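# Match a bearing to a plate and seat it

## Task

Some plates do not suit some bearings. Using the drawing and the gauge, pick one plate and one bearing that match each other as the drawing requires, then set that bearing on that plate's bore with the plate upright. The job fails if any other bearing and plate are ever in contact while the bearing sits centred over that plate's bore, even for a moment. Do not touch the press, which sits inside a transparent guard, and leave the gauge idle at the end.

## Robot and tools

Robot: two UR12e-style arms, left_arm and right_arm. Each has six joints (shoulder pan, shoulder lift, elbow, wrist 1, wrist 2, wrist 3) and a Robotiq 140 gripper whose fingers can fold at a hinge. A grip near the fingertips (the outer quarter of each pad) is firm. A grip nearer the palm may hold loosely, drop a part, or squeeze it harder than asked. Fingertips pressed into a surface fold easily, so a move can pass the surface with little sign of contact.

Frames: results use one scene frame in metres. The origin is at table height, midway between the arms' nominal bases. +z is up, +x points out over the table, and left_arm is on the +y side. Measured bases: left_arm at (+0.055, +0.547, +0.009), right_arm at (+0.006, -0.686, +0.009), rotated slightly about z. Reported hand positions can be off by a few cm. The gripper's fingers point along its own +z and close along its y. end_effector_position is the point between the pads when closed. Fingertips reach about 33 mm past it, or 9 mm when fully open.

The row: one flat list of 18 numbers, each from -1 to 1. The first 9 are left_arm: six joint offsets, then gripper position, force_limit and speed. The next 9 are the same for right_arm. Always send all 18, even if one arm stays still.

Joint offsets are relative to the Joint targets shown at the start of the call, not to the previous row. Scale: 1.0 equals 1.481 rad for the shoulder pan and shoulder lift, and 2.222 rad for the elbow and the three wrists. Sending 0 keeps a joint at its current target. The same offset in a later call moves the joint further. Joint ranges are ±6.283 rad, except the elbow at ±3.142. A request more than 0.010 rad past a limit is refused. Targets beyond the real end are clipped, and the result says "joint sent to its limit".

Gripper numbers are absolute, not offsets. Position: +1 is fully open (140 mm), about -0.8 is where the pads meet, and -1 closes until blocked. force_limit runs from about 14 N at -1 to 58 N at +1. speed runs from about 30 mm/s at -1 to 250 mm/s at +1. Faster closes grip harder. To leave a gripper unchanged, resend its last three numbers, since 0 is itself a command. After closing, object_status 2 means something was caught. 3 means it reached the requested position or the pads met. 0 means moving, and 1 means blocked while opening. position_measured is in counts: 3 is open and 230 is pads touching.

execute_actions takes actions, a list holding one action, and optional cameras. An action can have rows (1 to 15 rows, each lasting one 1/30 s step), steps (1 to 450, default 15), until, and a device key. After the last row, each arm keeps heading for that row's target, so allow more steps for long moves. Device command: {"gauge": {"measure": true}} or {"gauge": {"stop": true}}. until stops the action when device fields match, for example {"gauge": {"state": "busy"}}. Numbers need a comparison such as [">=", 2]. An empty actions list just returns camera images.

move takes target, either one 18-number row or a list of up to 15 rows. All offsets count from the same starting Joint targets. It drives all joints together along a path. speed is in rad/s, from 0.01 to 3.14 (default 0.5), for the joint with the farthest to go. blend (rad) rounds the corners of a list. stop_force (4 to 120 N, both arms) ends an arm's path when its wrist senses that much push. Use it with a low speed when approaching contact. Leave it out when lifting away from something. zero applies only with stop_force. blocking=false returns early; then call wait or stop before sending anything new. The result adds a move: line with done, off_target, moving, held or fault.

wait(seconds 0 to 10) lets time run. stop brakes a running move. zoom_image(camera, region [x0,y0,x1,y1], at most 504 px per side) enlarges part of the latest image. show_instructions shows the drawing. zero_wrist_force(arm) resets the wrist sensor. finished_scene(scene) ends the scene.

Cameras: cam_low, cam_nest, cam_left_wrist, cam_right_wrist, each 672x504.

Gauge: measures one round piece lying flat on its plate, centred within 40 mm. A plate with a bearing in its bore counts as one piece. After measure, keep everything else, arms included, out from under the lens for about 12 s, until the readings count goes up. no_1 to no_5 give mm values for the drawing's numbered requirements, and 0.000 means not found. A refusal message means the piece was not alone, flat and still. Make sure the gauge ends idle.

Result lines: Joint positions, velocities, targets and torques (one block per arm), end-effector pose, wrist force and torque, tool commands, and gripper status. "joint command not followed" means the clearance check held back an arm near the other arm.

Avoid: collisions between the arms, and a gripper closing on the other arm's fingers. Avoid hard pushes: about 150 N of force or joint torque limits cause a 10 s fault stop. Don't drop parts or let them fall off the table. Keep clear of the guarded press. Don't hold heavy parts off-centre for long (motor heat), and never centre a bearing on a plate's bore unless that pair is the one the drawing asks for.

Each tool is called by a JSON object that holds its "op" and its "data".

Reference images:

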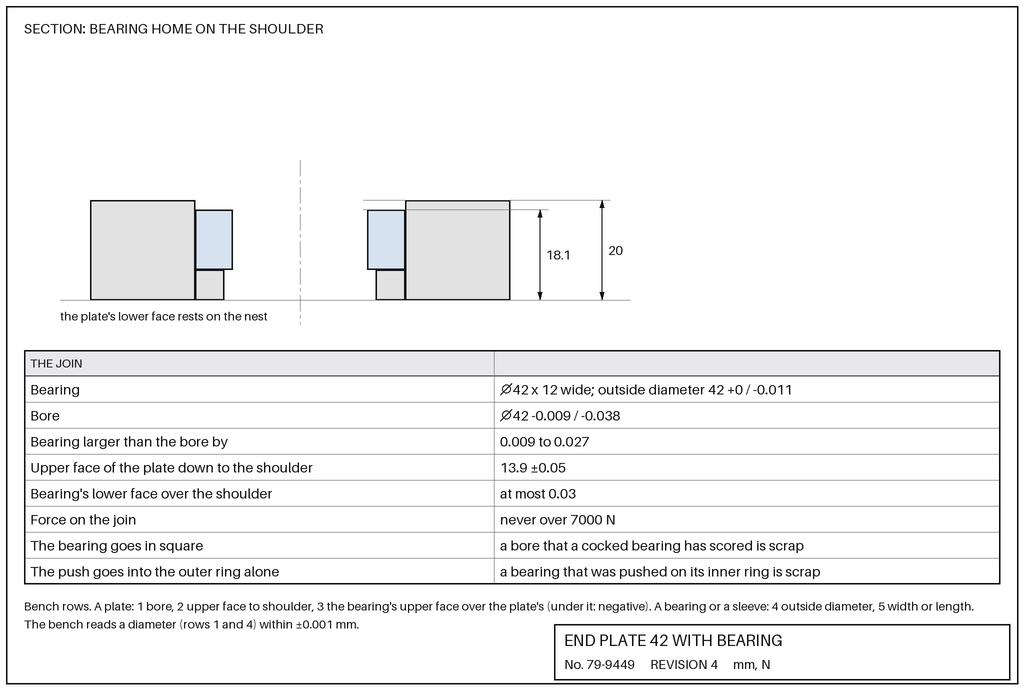

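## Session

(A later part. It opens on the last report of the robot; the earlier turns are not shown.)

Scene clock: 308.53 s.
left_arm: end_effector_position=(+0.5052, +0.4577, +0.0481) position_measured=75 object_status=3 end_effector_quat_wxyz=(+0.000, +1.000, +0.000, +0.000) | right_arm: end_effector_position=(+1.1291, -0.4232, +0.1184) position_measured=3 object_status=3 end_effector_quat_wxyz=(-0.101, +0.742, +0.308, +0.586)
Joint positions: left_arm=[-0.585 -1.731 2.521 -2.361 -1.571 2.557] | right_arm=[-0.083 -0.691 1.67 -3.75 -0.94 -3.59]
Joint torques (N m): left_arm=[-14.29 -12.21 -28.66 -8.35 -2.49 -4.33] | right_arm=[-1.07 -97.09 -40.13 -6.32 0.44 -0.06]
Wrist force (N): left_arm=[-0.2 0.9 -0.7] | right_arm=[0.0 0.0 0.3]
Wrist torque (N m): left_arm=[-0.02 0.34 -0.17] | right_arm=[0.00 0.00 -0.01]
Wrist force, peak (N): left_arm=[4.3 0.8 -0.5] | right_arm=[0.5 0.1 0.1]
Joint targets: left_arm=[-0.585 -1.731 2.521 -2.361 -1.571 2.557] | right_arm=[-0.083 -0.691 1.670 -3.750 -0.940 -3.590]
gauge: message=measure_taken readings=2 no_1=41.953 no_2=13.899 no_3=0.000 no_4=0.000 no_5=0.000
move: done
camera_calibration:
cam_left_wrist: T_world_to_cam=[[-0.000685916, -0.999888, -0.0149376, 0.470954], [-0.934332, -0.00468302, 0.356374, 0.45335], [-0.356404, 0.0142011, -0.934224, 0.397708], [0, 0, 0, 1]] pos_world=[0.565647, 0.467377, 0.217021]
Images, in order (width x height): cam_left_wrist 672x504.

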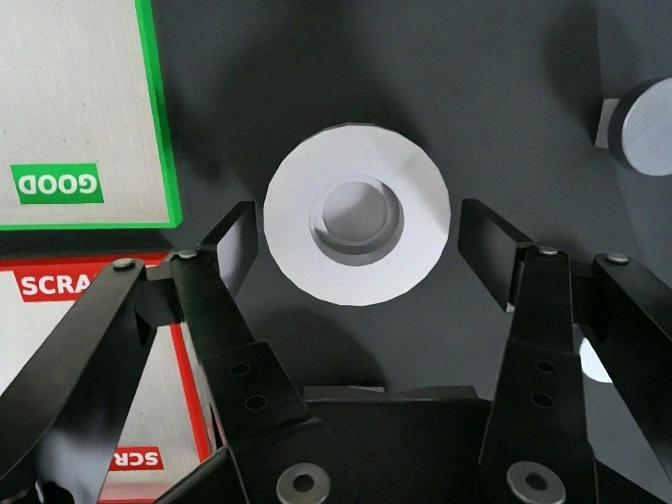

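{"op": "move", "data": {"target": [0.0063,0.0099,-0.0050,-0.0016,0,0.0041,0.43,0,0,0,0,0,0,0,0,1,1,1], "speed": 0.1}}

{"op": "execute_actions", "data": {"actions": [{"rows":[[0,0,0,0,0,0,-1,0,-1,0,0,0,0,0,0,1,1,1]],"steps":55}], "cameras": ["cam_left_wrist"]}}

{"op": "move", "data": {"target": [[0,-0.1233,-0.0632,0.1454,0,0,-1,0,-1,0,0,0,0,0,0,1,1,1],[0.4225,0.4053,-0.3790,0.1089,0,0.2818,-1,0,-1,0,0,0,0,0,0,1,1,1],[0.4225,0.4284,-0.3676,0.0820,0,0.2818,-1,0,-1,0,0,0,0,0,0,1,1,1]], "speed": [0.15,0.5,0.15]}}

{"op": "move", "data": {"target": [0,0.0118,0.0048,-0.0126,0,0,-1,0,-1,0,0,0,0,0,0,1,1,1], "speed": 0.015, "stop_force": 6}}

Scene clock: 331.87 s.
left_arm: end_effector_position=(+0.5121, +0.4579, +0.0479) position_measured=75 object_status=3 end_effector_quat_wxyz=(+0.000, +1.000, +0.000, +0.000) | right_arm: end_effector_position=(+1.1291, -0.4232, +0.1184) position_measured=3 object_status=3 end_effector_quat_wxyz=(-0.101, +0.742, +0.308, +0.586)
Joint positions: left_arm=[-0.575 -1.716 2.51 -2.364 -1.571 2.566] | right_arm=[-0.083 -0.691 1.67 -3.75 -0.94 -3.59]
Joint torques (N m): left_arm=[15.4 -13.32 -40.88 -8.27 -2.71 3.55] | right_arm=[-1.39 -97.24 -39.36 -5.84 0.71 -0.29]
Wrist force (N): left_arm=[-0.2 0.8 -0.7] | right_arm=[0.1 0.1 0.0]
Wrist torque (N m): left_arm=[-0.03 0.31 -0.30] | right_arm=[0.04 -0.01 -0.01]
Wrist force, peak (N): left_arm=[0.0 1.1 -1.1] | right_arm=[0.3 0.0 0.5]
Joint targets: left_arm=[-0.575 -1.716 2.510 -2.364 -1.571 2.566] | right_arm=[-0.083 -0.691 1.670 -3.750 -0.940 -3.590]
gauge: message=measure_taken readings=2 no_1=41.953 no_2=13.899 no_3=0.000 no_4=0.000 no_5=0.000
move: done

Scene clock: 333.90 s.
left_arm: end_effector_position=(+0.5122, +0.4579, +0.0479) position_measured=104 object_status=2 end_effector_quat_wxyz=(+0.000, +1.000, +0.000, +0.000) | right_arm: end_effector_position=(+1.1291, -0.4232, +0.1184) position_measured=3 object_status=3 end_effector_quat_wxyz=(-0.101, +0.742, +0.308, +0.586)
Joint positions: left_arm=[-0.575 -1.716 2.51 -2.364 -1.571 2.566] | right_arm=[-0.083 -0.691 1.67 -3.75 -0.94 -3.59]
Joint torques (N m): left_arm=[11.39 -15.23 -25.17 -6.31 -2.57 3.41] | right_arm=[-0.76 -96.5 -40.44 -6.08 0.69 -0.39]
Wrist force (N): left_arm=[-6.1 -3.5 -21.8] | right_arm=[0.2 -0.2 -0.1]
Wrist torque (N m): left_arm=[0.11 0.15 -0.25] | right_arm=[-0.05 -0.03 -0.01]
Wrist force, peak (N): left_arm=[-6.6 -3.5 -22.6] | right_arm=[0.3 -0.5 -0.2]
Joint targets: left_arm=[-0.575 -1.716 2.510 -2.364 -1.571 2.566] | right_arm=[-0.083 -0.691 1.670 -3.750 -0.940 -3.590]
gauge: message=measure_taken readings=2 no_1=41.953 no_2=13.899 no_3=0.000 no_4=0.000 no_5=0.000
camera_calibration:
cam_left_wrist: T_world_to_cam=[[-0.000462191, -0.999889, -0.014914, 0.471023], [-0.934344, -0.00488312, 0.356339, 0.460164], [-0.356372, 0.0140995, -0.934238, 0.400081], [0, 0, 0, 1]] pos_world=[0.572747, 0.467577, 0.216821]
Images, in order (width x height): cam_left_wrist 672x504.

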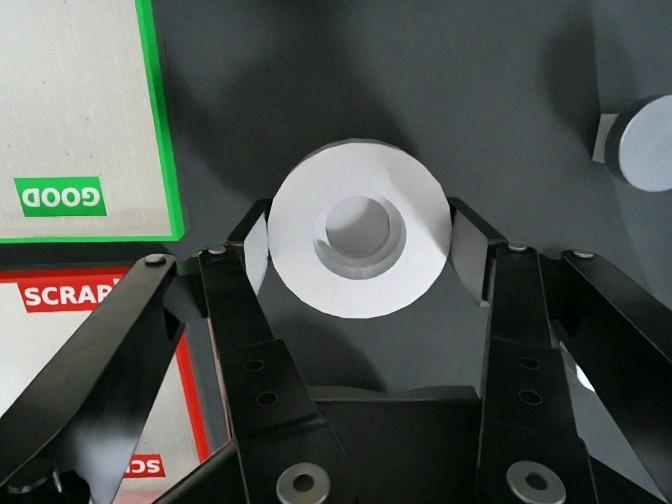

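Scene clock: 339.33 s.
left_arm: end_effector_position=(+0.9211, +0.7649, +0.0620) position_measured=104 object_status=2 end_effector_quat_wxyz=(+0.000, +1.000, +0.000, +0.000) | right_arm: end_effector_position=(+1.1291, -0.4232, +0.1184) position_measured=3 object_status=3 end_effector_quat_wxyz=(-0.101, +0.742, +0.308, +0.586)
Joint positions: left_arm=[0.051 -1.082 1.693 -2.182 -1.571 3.192] | right_arm=[-0.083 -0.691 1.67 -3.75 -0.94 -3.59]
Joint torques (N m): left_arm=[16.27 -81.43 -34.75 -8.34 -2.66 3.8] | right_arm=[-1.32 -97.11 -40.27 -5.95 0.55 -0.24]
Wrist force (N): left_arm=[0.5 1.0 2.8] | right_arm=[-0.1 0.1 0.1]
Wrist torque (N m): left_arm=[0.01 0.29 -0.27] | right_arm=[0.02 0.03 -0.01]
Wrist force, peak (N): left_arm=[-6.2 -3.3 -21.8] | right_arm=[0.3 0.4 0.3]
Joint targets: left_arm=[0.051 -1.082 1.693 -2.182 -1.571 3.192] | right_arm=[-0.083 -0.691 1.670 -3.750 -0.940 -3.590]
gauge: message=measure_taken readings=2 no_1=41.953 no_2=13.899 no_3=0.000 no_4=0.000 no_5=0.000
move: done

Scene clock: 341.63 s.
left_arm: end_effector_position=(+0.9211, +0.7649, +0.0519) position_measured=104 object_status=2 end_effector_quat_wxyz=(+0.000, +1.000, +0.000, +0.000) | right_arm: end_effector_position=(+1.1291, -0.4232, +0.1184) position_measured=3 object_status=3 end_effector_quat_wxyz=(-0.101, +0.742, +0.308, +0.586)
Joint positions: left_arm=[0.051 -1.072 1.699 -2.197 -1.571 3.192] | right_arm=[-0.083 -0.691 1.67 -3.75 -0.94 -3.59]
Joint torques (N m): left_arm=[13.91 -101.38 -44.48 -3.11 -2.6 3.72] | right_arm=[1.07 -95.21 -40.79 -6.15 0.49 -0.2]
Wrist force (N): left_arm=[-0.8 0.7 -2.5] | right_arm=[0.1 -0.1 0.0]
Wrist torque (N m): left_arm=[0.18 0.33 -0.32] | right_arm=[-0.02 -0.01 -0.01]
Wrist force, peak (N): left_arm=[-9.4 2.8 -21.6] | right_arm=[0.4 0.0 -0.2]
Joint targets: left_arm=[0.051 -1.072 1.699 -2.197 -1.571 3.192] | right_arm=[-0.083 -0.691 1.670 -3.750 -0.940 -3.590]
gauge: message=measure_taken readings=2 no_1=41.953 no_2=13.899 no_3=0.000 no_4=0.000 no_5=0.000
move: contact (left_arm); left_arm: the wrist 1 is farthest, 0.013 rad from its target

{"op": "execute_actions", "data": {"actions": [{"rows":[[0,0,0,0,0,0,0.365,0,-1,0,0,0,0,0,0,1,1,1]],"steps":24}], "cameras": ["cam_left_wrist"]}}

{"op": "move", "data": {"target": [[0,-0.0297,-0.0141,0.0339,0,0,0.365,0,-1,0,0,0,0,0,0,1,1,1],[-0.4537,-0.3327,0.1719,0.0503,0,0,0.365,0,-1,0,0,0,0,0,0,1,1,1]], "speed": [0.2,0.8]}}

{"op": "execute_actions", "data": {"actions": [{"gauge":{"measure":true},"steps":420,"until":{"gauge":{"readings":[">",2]}}}]}}

Scene clock: 361.33 s.
left_arm: end_effector_position=(+0.9211, +0.7649, +0.0520) position_measured=83 object_status=3 end_effector_quat_wxyz=(+0.000, +1.000, +0.000, +0.000) | right_arm: end_effector_position=(+1.1291, -0.4232, +0.1184) position_measured=3 object_status=3 end_effector_quat_wxyz=(-0.101, +0.742, +0.308, +0.586)
Joint positions: left_arm=[0.051 -1.072 1.699 -2.197 -1.571 3.192] | right_arm=[-0.083 -0.691 1.67 -3.75 -0.94 -3.59]
Joint torques (N m): left_arm=[-6.69 -102.19 -44.29 -6.36 -2.92 3.81] | right_arm=[-0.01 -97.44 -41.24 -6.3 0.65 -0.08]
Wrist force (N): left_arm=[0.4 0.8 0.5] | right_arm=[-0.1 0.0 0.2]
Wrist torque (N m): left_arm=[-0.03 0.33 -0.28] | right_arm=[0.00 0.02 -0.01]
Wrist force, peak (N): left_arm=[-0.6 0.6 -2.8] | right_arm=[0.4 0.1 0.5]
Joint targets: left_arm=[0.051 -1.072 1.699 -2.197 -1.571 3.192] | right_arm=[-0.083 -0.691 1.670 -3.750 -0.940 -3.590]
gauge: message=measure_taken readings=2 no_1=41.953 no_2=13.899 no_3=0.000 no_4=0.000 no_5=0.000
camera_calibration:
cam_left_wrist: T_world_to_cam=[[-0.000775825, -0.999889, -0.0149022, 0.778544], [-0.934411, -0.00458324, 0.356168, 0.842034], [-0.356196, 0.0142011, -0.934303, 0.545031], [0, 0, 0, 1]] pos_world=[0.981548, 0.774576, 0.220921]
Images, in order (width x height): cam_left_wrist 672x504.

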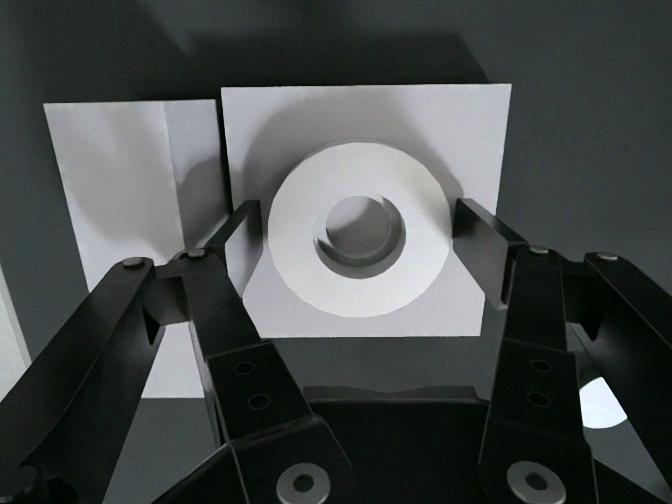

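Scene clock: 363.70 s.
left_arm: end_effector_position=(+0.6608, +0.3272, +0.1798) position_measured=83 object_status=3 end_effector_quat_wxyz=(+0.000, +0.944, -0.330, -0.001) | right_arm: end_effector_position=(+1.1291, -0.4232, +0.1184) position_measured=3 object_status=3 end_effector_quat_wxyz=(-0.101, +0.742, +0.308, +0.586)
Joint positions: left_arm=[-0.621 -1.565 2.081 -2.086 -1.571 3.192] | right_arm=[-0.083 -0.691 1.67 -3.75 -0.94 -3.59]
Joint torques (N m): left_arm=[-13.13 -61.84 -35.07 -2.94 -2.22 3.5] | right_arm=[-0.5 -97.07 -41.49 -6.03 0.72 -0.73]
Wrist force (N): left_arm=[0.7 0.6 0.0] | right_arm=[0.3 0.2 0.2]
Wrist torque (N m): left_arm=[-0.09 0.19 -0.28] | right_arm=[0.03 -0.06 -0.01]
Wrist force, peak (N): left_arm=[-0.7 5.9 -0.6] | right_arm=[0.3 -0.4 -0.1]
Joint targets: left_arm=[-0.622 -1.565 2.081 -2.086 -1.571 3.192] | right_arm=[-0.083 -0.691 1.670 -3.750 -0.940 -3.590]
gauge: message=measure_taken readings=2 no_1=41.953 no_2=13.899 no_3=0.000 no_4=0.000 no_5=0.000
move: done

Scene clock: 375.90 s.
left_arm: end_effector_position=(+0.6607, +0.3271, +0.1798) position_measured=83 object_status=3 end_effector_quat_wxyz=(+0.000, +0.944, -0.330, -0.001) | right_arm: end_effector_position=(+1.1291, -0.4232, +0.1184) position_measured=3 object_status=3 end_effector_quat_wxyz=(-0.101, +0.742, +0.308, +0.586)
Joint positions: left_arm=[-0.622 -1.565 2.081 -2.086 -1.571 3.192] | right_arm=[-0.083 -0.691 1.67 -3.75 -0.94 -3.59]
Joint torques (N m): left_arm=[-14.53 -62.31 -35.7 -3.34 3.61 2.85] | right_arm=[1.26 -98.35 -40.57 -5.89 0.26 -0.12]
Wrist force (N): left_arm=[0.5 0.6 -0.3] | right_arm=[0.1 0.0 0.1]
Wrist torque (N m): left_arm=[-0.08 0.25 -0.28] | right_arm=[0.00 -0.02 -0.01]
Wrist force, peak (N): left_arm=[0.9 0.7 0.1] | right_arm=[0.5 0.0 0.3]
Joint targets: left_arm=[-0.622 -1.565 2.081 -2.086 -1.571 3.192] | right_arm=[-0.083 -0.691 1.670 -3.750 -0.940 -3.590]
Tool commands: left_gripper/position=+0.365 left_gripper/force_limit=+0.0 left_gripper/speed=-1.0 right_gripper/position=+1.0 right_gripper/force_limit=+1.0 right_gripper/speed=+1.0
gauge: message=measure_taken readings=3 no_1=41.984 no_2=13.900 no_3=0.000 no_4=0.000 no_5=0.000

{"op": "move", "data": {"target": [[0.3133,0.1481,-0.0573,-0.0418,0,-0.0936,-0.05,-0.5,-1,0,0,0,0,0,0,1,1,1],[0.3133,0.2140,-0.0297,-0.1139,0,-0.0936,-0.05,-0.5,-1,0,0,0,0,0,0,1,1,1]], "speed": [0.7,0.2]}}

{"op": "execute_actions", "data": {"actions": [{"rows":[[0,0,0,0,0,0,-1,-0.5,-1,0,0,0,0,0,0,1,1,1]],"steps":55}]}}

{"op": "move", "data": {"target": [[0,-0.0660,-0.0276,0.0721,0,0,-1,-0.5,-1,0,0,0,0,0,0,1,1,1],[0.1404,0.0888,-0.1606,0.1020,0,0.0934,-1,-0.5,-1,0,0,0,0,0,0,1,1,1],[0.1404,0.1000,-0.1545,0.0884,0,0.0934,-1,-0.5,-1,0,0,0,0,0,0,1,1,1]], "speed": [0.2,0.4,0.1], "cameras": ["cam_left_wrist"]}}

{"op": "zoom_image", "data": {"camera": "cam_left_wrist", "region": [250, 110, 470, 330]}}

Scene clock: 407.33 s.
left_arm: end_effector_position=(+0.7997, +0.6049, +0.0338) position_measured=135 object_status=3 end_effector_quat_wxyz=(+0.000, +1.000, +0.000, +0.001) | right_arm: end_effector_position=(+1.1291, -0.4232, +0.1184) position_measured=3 object_status=3 end_effector_quat_wxyz=(-0.101, +0.742, +0.308, +0.586)
Joint positions: left_arm=[-0.157 -1.248 2.015 -2.339 -1.571 2.984] | right_arm=[-0.083 -0.691 1.67 -3.75 -0.94 -3.59]
Joint torques (N m): left_arm=[17.19 -58.28 -29.04 -8.14 -3.39 -4.19] | right_arm=[0.27 -98.47 -42.32 -6.01 0.41 -0.36]
Wrist force (N): left_arm=[1.0 0.7 0.1] | right_arm=[0.1 0.1 0.2]
Wrist torque (N m): left_arm=[-0.04 0.14 -0.04] | right_arm=[0.02 -0.02 -0.01]
Wrist force, peak (N): left_arm=[2.1 -4.7 0.5] | right_arm=[0.5 0.1 0.4]
Joint targets: left_arm=[-0.157 -1.248 2.015 -2.339 -1.571 2.984] | right_arm=[-0.083 -0.691 1.670 -3.750 -0.940 -3.590]
gauge: message=measure_taken readings=3 no_1=41.984 no_2=13.900 no_3=0.000 no_4=0.000 no_5=0.000
move: done

Scene clock: 409.37 s.
left_arm: end_effector_position=(+0.7997, +0.6049, +0.0337) position_measured=168 object_status=2 end_effector_quat_wxyz=(+0.000, +1.000, +0.000, +0.001) | right_arm: end_effector_position=(+1.1291, -0.4232, +0.1184) position_measured=3 object_status=3 end_effector_quat_wxyz=(-0.101, +0.742, +0.308, +0.586)
Joint positions: left_arm=[-0.157 -1.248 2.015 -2.339 -1.571 2.984] | right_arm=[-0.083 -0.691 1.67 -3.75 -0.94 -3.59]
Joint torques (N m): left_arm=[14.31 -57.63 -29.24 -5.61 -3.52 -4.07] | right_arm=[-0.21 -99.08 -42.35 -5.62 0.53 -0.05]
Wrist force (N): left_arm=[-1.9 0.2 -11.0] | right_arm=[0.2 -0.4 0.3]
Wrist torque (N m): left_arm=[-0.07 0.00 -0.05] | right_arm=[-0.09 -0.04 -0.01]
Wrist force, peak (N): left_arm=[-2.3 0.1 -12.1] | right_arm=[0.2 -0.4 0.3]
Joint targets: left_arm=[-0.157 -1.248 2.015 -2.339 -1.571 2.984] | right_arm=[-0.083 -0.691 1.670 -3.750 -0.940 -3.590]
gauge: message=measure_taken readings=3 no_1=41.984 no_2=13.900 no_3=0.000 no_4=0.000 no_5=0.000

Scene clock: 412.53 s.
left_arm: end_effector_position=(+0.9238, +0.7650, +0.0860) position_measured=168 object_status=2 end_effector_quat_wxyz=(+0.000, +1.000, +0.000, +0.000) | right_arm: end_effector_position=(+1.1291, -0.4232, +0.1184) position_measured=3 object_status=3 end_effector_quat_wxyz=(-0.101, +0.742, +0.308, +0.586)
Joint positions: left_arm=[0.051 -1.1 1.671 -2.142 -1.571 3.192] | right_arm=[-0.083 -0.691 1.67 -3.75 -0.94 -3.59]
Joint torques (N m): left_arm=[16.64 -77.92 -35.59 -8.35 -2.29 3.6] | right_arm=[-1.09 -99.14 -43.06 -6.3 0.43 -0.1]
Wrist force (N): left_arm=[0.4 1.0 0.7] | right_arm=[0.3 0.1 0.0]
Wrist torque (N m): left_arm=[-0.03 0.31 -0.25] | right_arm=[0.03 -0.05 -0.01]
Wrist force, peak (N): left_arm=[-2.5 0.2 -11.9] | right_arm=[0.4 0.0 0.3]
Joint targets: left_arm=[0.051 -1.100 1.671 -2.142 -1.571 3.192] | right_arm=[-0.083 -0.691 1.670 -3.750 -0.940 -3.590]
gauge: message=measure_taken readings=3 no_1=41.984 no_2=13.900 no_3=0.000 no_4=0.000 no_5=0.000
move: done
camera_calibration:
cam_left_wrist: T_world_to_cam=[[-0.000331167, -0.99989, -0.0148566, 0.778804], [-0.934377, -0.00498379, 0.356251, 0.832704], [-0.356285, 0.0139997, -0.934272, 0.577992], [0, 0, 0, 1]] pos_world=[0.984247, 0.774777, 0.254921]
Images, in order (width x height): cam_left_wrist 672x504.

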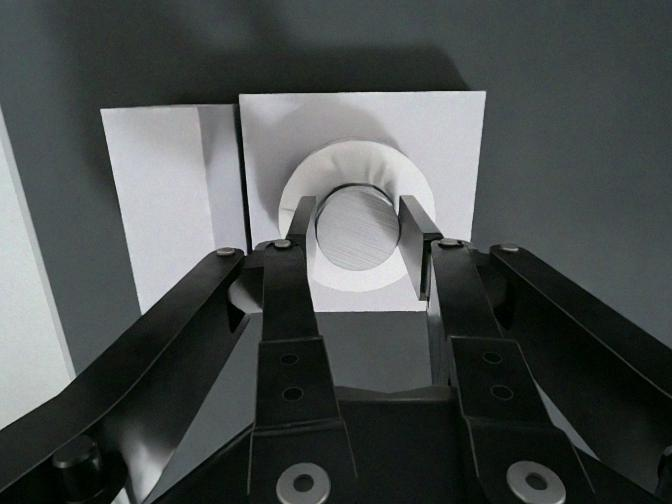

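Scaled by 2.291 from the camera's 672x504 image, which has a finer 960x720 frame.

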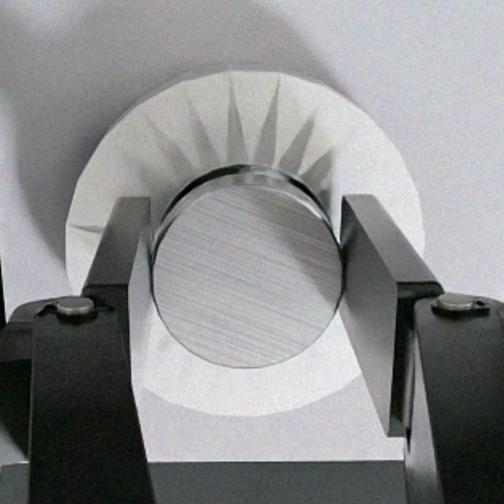

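{"op": "move", "data": {"target": [0,0.0084,0.0041,-0.0097,0,0,-1,-0.5,-1,0,0,0,0,0,0,1,1,1], "speed": 0.01, "stop_force": 4, "cameras": ["cam_left_wrist","cam_low"]}}

{"op": "zoom_image", "data": {"camera": "cam_left_wrist", "region": [250, 110, 470, 330]}}

{"op": "zoom_image", "data": {"camera": "cam_low", "region": [622, 280, 672, 320]}}

Scene clock: 435.17 s.
left_arm: end_effector_position=(+0.9238, +0.7650, +0.0774) position_measured=168 object_status=2 end_effector_quat_wxyz=(+0.000, +1.000, +0.000, +0.000) | right_arm: end_effector_position=(+1.1291, -0.4232, +0.1184) position_measured=3 object_status=3 end_effector_quat_wxyz=(-0.101, +0.742, +0.308, +0.586)
Joint positions: left_arm=[0.051 -1.092 1.677 -2.155 -1.571 3.192] | right_arm=[-0.083 -0.691 1.67 -3.75 -0.94 -3.59]
Joint torques (N m): left_arm=[14.68 -97.78 -43.55 -2.41 3.13 3.43] | right_arm=[1.24 -99.21 -42.6 -6.24 0.42 -0.19]
Wrist force (N): left_arm=[0.0 2.5 -5.9] | right_arm=[0.1 0.1 0.2]
Wrist torque (N m): left_arm=[0.10 0.28 -0.30] | right_arm=[0.01 -0.03 -0.01]
Wrist force, peak (N): left_arm=[-5.0 3.2 -16.7] | right_arm=[0.2 -0.4 0.4]
Joint targets: left_arm=[0.051 -1.092 1.677 -2.155 -1.571 3.192] | right_arm=[-0.083 -0.691 1.670 -3.750 -0.940 -3.590]
gauge: message=measure_taken readings=3 no_1=41.984 no_2=13.900 no_3=0.000 no_4=0.000 no_5=0.000
move: contact (left_arm)
camera_calibration:
cam_left_wrist: T_world_to_cam=[[-0.000331167, -0.99989, -0.0148566, 0.778676], [-0.934377, -0.00498379, 0.356251, 0.835861], [-0.356285, 0.0139997, -0.934272, 0.569993], [0, 0, 0, 1]] pos_world=[0.984347, 0.774777, 0.246321]
Images, in order (width x height): cam_low 672x504, cam_left_wrist 672x504.

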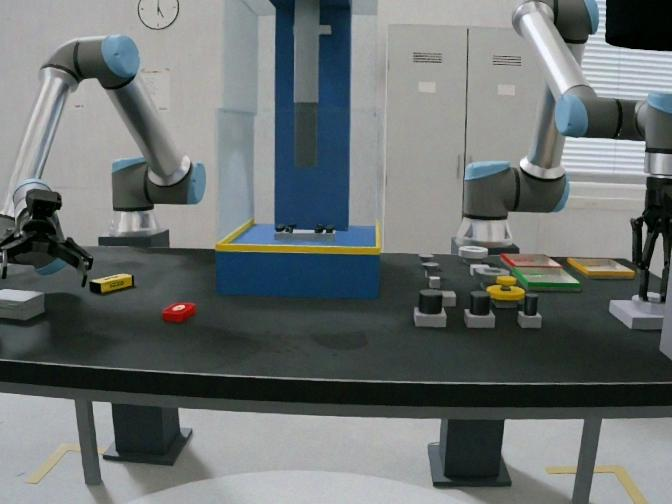

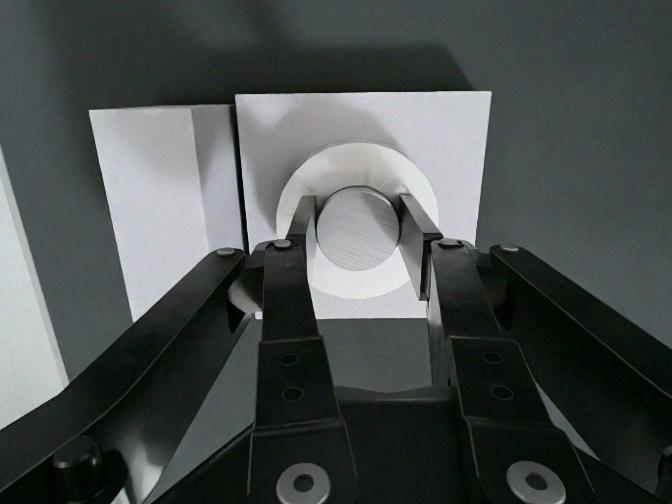

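Scaled by 2.291 from the camera's 672x504 image, which has a finer 960x720 frame.

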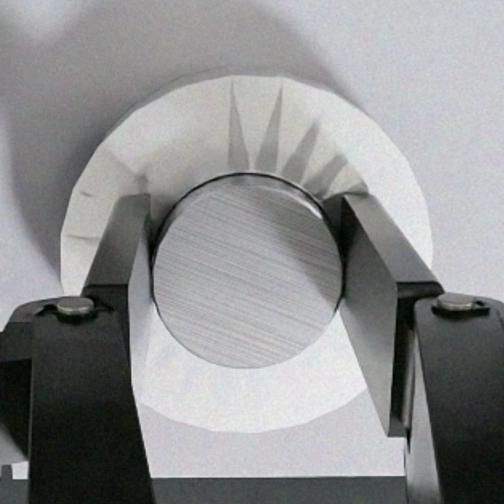

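Scaled by 10.080 from the camera's 672x504 image, which has a finer 960x720 frame.

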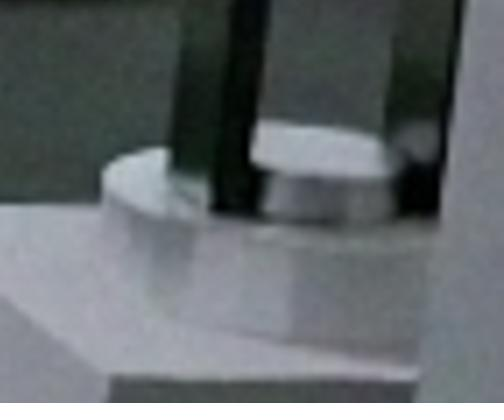

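{"op": "execute_actions", "data": {"actions": [{"rows":[[0,0,0,0,0,0,-0.02,-0.5,-1,0,0,0,0,0,0,1,1,1]],"steps":35}]}}

{"op": "move", "data": {"target": [[0,-0.0236,-0.0132,0.0289,0,0,-0.02,-0.5,-1,0,0,0,0,0,0,1,1,1],[-0.15,-0.18,0.11,0.05,0,0,-0.02,-0.5,-1,0,0,0,0,0,0,1,1,1]], "speed": [0.1,0.4], "cameras": ["cam_low"]}}

{"op": "zoom_image", "data": {"camera": "cam_low", "region": [622, 280, 672, 320]}}

Scene clock: 446.30 s.
left_arm: end_effector_position=(+0.9238, +0.7650, +0.0774) position_measured=131 object_status=3 end_effector_quat_wxyz=(+0.000, +1.000, +0.000, +0.000) | right_arm: end_effector_position=(+1.1291, -0.4232, +0.1184) position_measured=3 object_status=3 end_effector_quat_wxyz=(-0.101, +0.742, +0.308, +0.586)
Joint positions: left_arm=[0.051 -1.092 1.677 -2.155 -1.571 3.192] | right_arm=[-0.083 -0.691 1.67 -3.75 -0.94 -3.59]
Joint torques (N m): left_arm=[15.05 -98.81 -43.35 -5.61 3.03 3.09] | right_arm=[-1.4 -97.89 -42.82 -6.01 0.79 -0.23]
Wrist force (N): left_arm=[0.4 0.7 0.5] | right_arm=[0.2 0.0 -0.1]
Wrist torque (N m): left_arm=[-0.08 0.31 -0.25] | right_arm=[0.00 -0.06 -0.01]
Wrist force, peak (N): left_arm=[0.1 2.5 -6.0] | right_arm=[0.4 -0.1 0.4]
Joint targets: left_arm=[0.051 -1.092 1.677 -2.155 -1.571 3.192] | right_arm=[-0.083 -0.691 1.670 -3.750 -0.940 -3.590]
gauge: message=measure_taken readings=3 no_1=41.984 no_2=13.900 no_3=0.000 no_4=0.000 no_5=0.000

Scene clock: 448.50 s.
left_arm: end_effector_position=(+0.7762, +0.5986, +0.1339) position_measured=131 object_status=3 end_effector_quat_wxyz=(-0.002, +0.993, -0.111, -0.044) | right_arm: end_effector_position=(+1.1291, -0.4232, +0.1184) position_measured=3 object_status=3 end_effector_quat_wxyz=(-0.101, +0.742, +0.308, +0.586)
Joint positions: left_arm=[-0.172 -1.359 1.921 -2.044 -1.571 3.192] | right_arm=[-0.083 -0.691 1.67 -3.75 -0.94 -3.59]
Joint torques (N m): left_arm=[-15.29 -78.03 -34.45 -2.64 3.05 3.29] | right_arm=[0.3 -96.22 -43.04 -6.1 0.51 -0.3]
Wrist force (N): left_arm=[0.5 1.3 -0.3] | right_arm=[-0.1 0.1 0.0]
Wrist torque (N m): left_arm=[0.15 0.26 -0.26] | right_arm=[0.02 0.01 -0.01]
Wrist force, peak (N): left_arm=[-1.2 4.5 -0.3] | right_arm=[0.5 0.0 0.0]
Joint targets: left_arm=[-0.172 -1.359 1.921 -2.044 -1.571 3.192] | right_arm=[-0.083 -0.691 1.670 -3.750 -0.940 -3.590]
gauge: message=measure_taken readings=3 no_1=41.984 no_2=13.900 no_3=0.000 no_4=0.000 no_5=0.000
move: done
Images, in order (width x height): cam_low 672x504.

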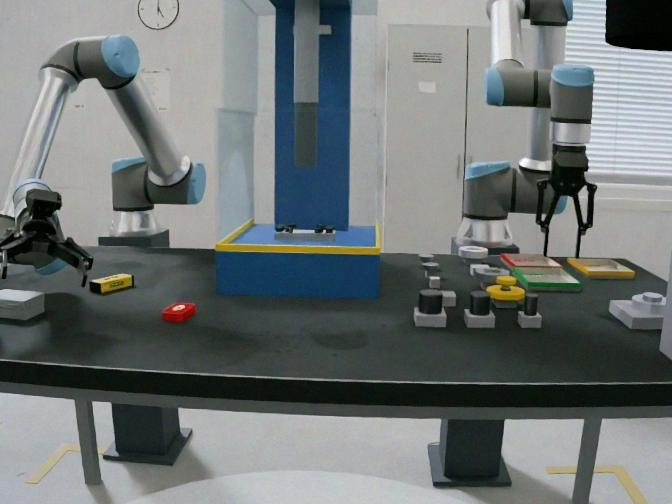

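Scaled by 10.080 from the camera's 672x504 image, which has a finer 960x720 frame.

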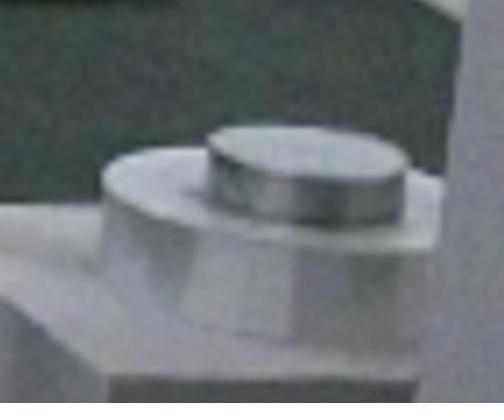

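{"op": "finished_scene", "data": {"scene": 2}}

The scene is finished: the task was done.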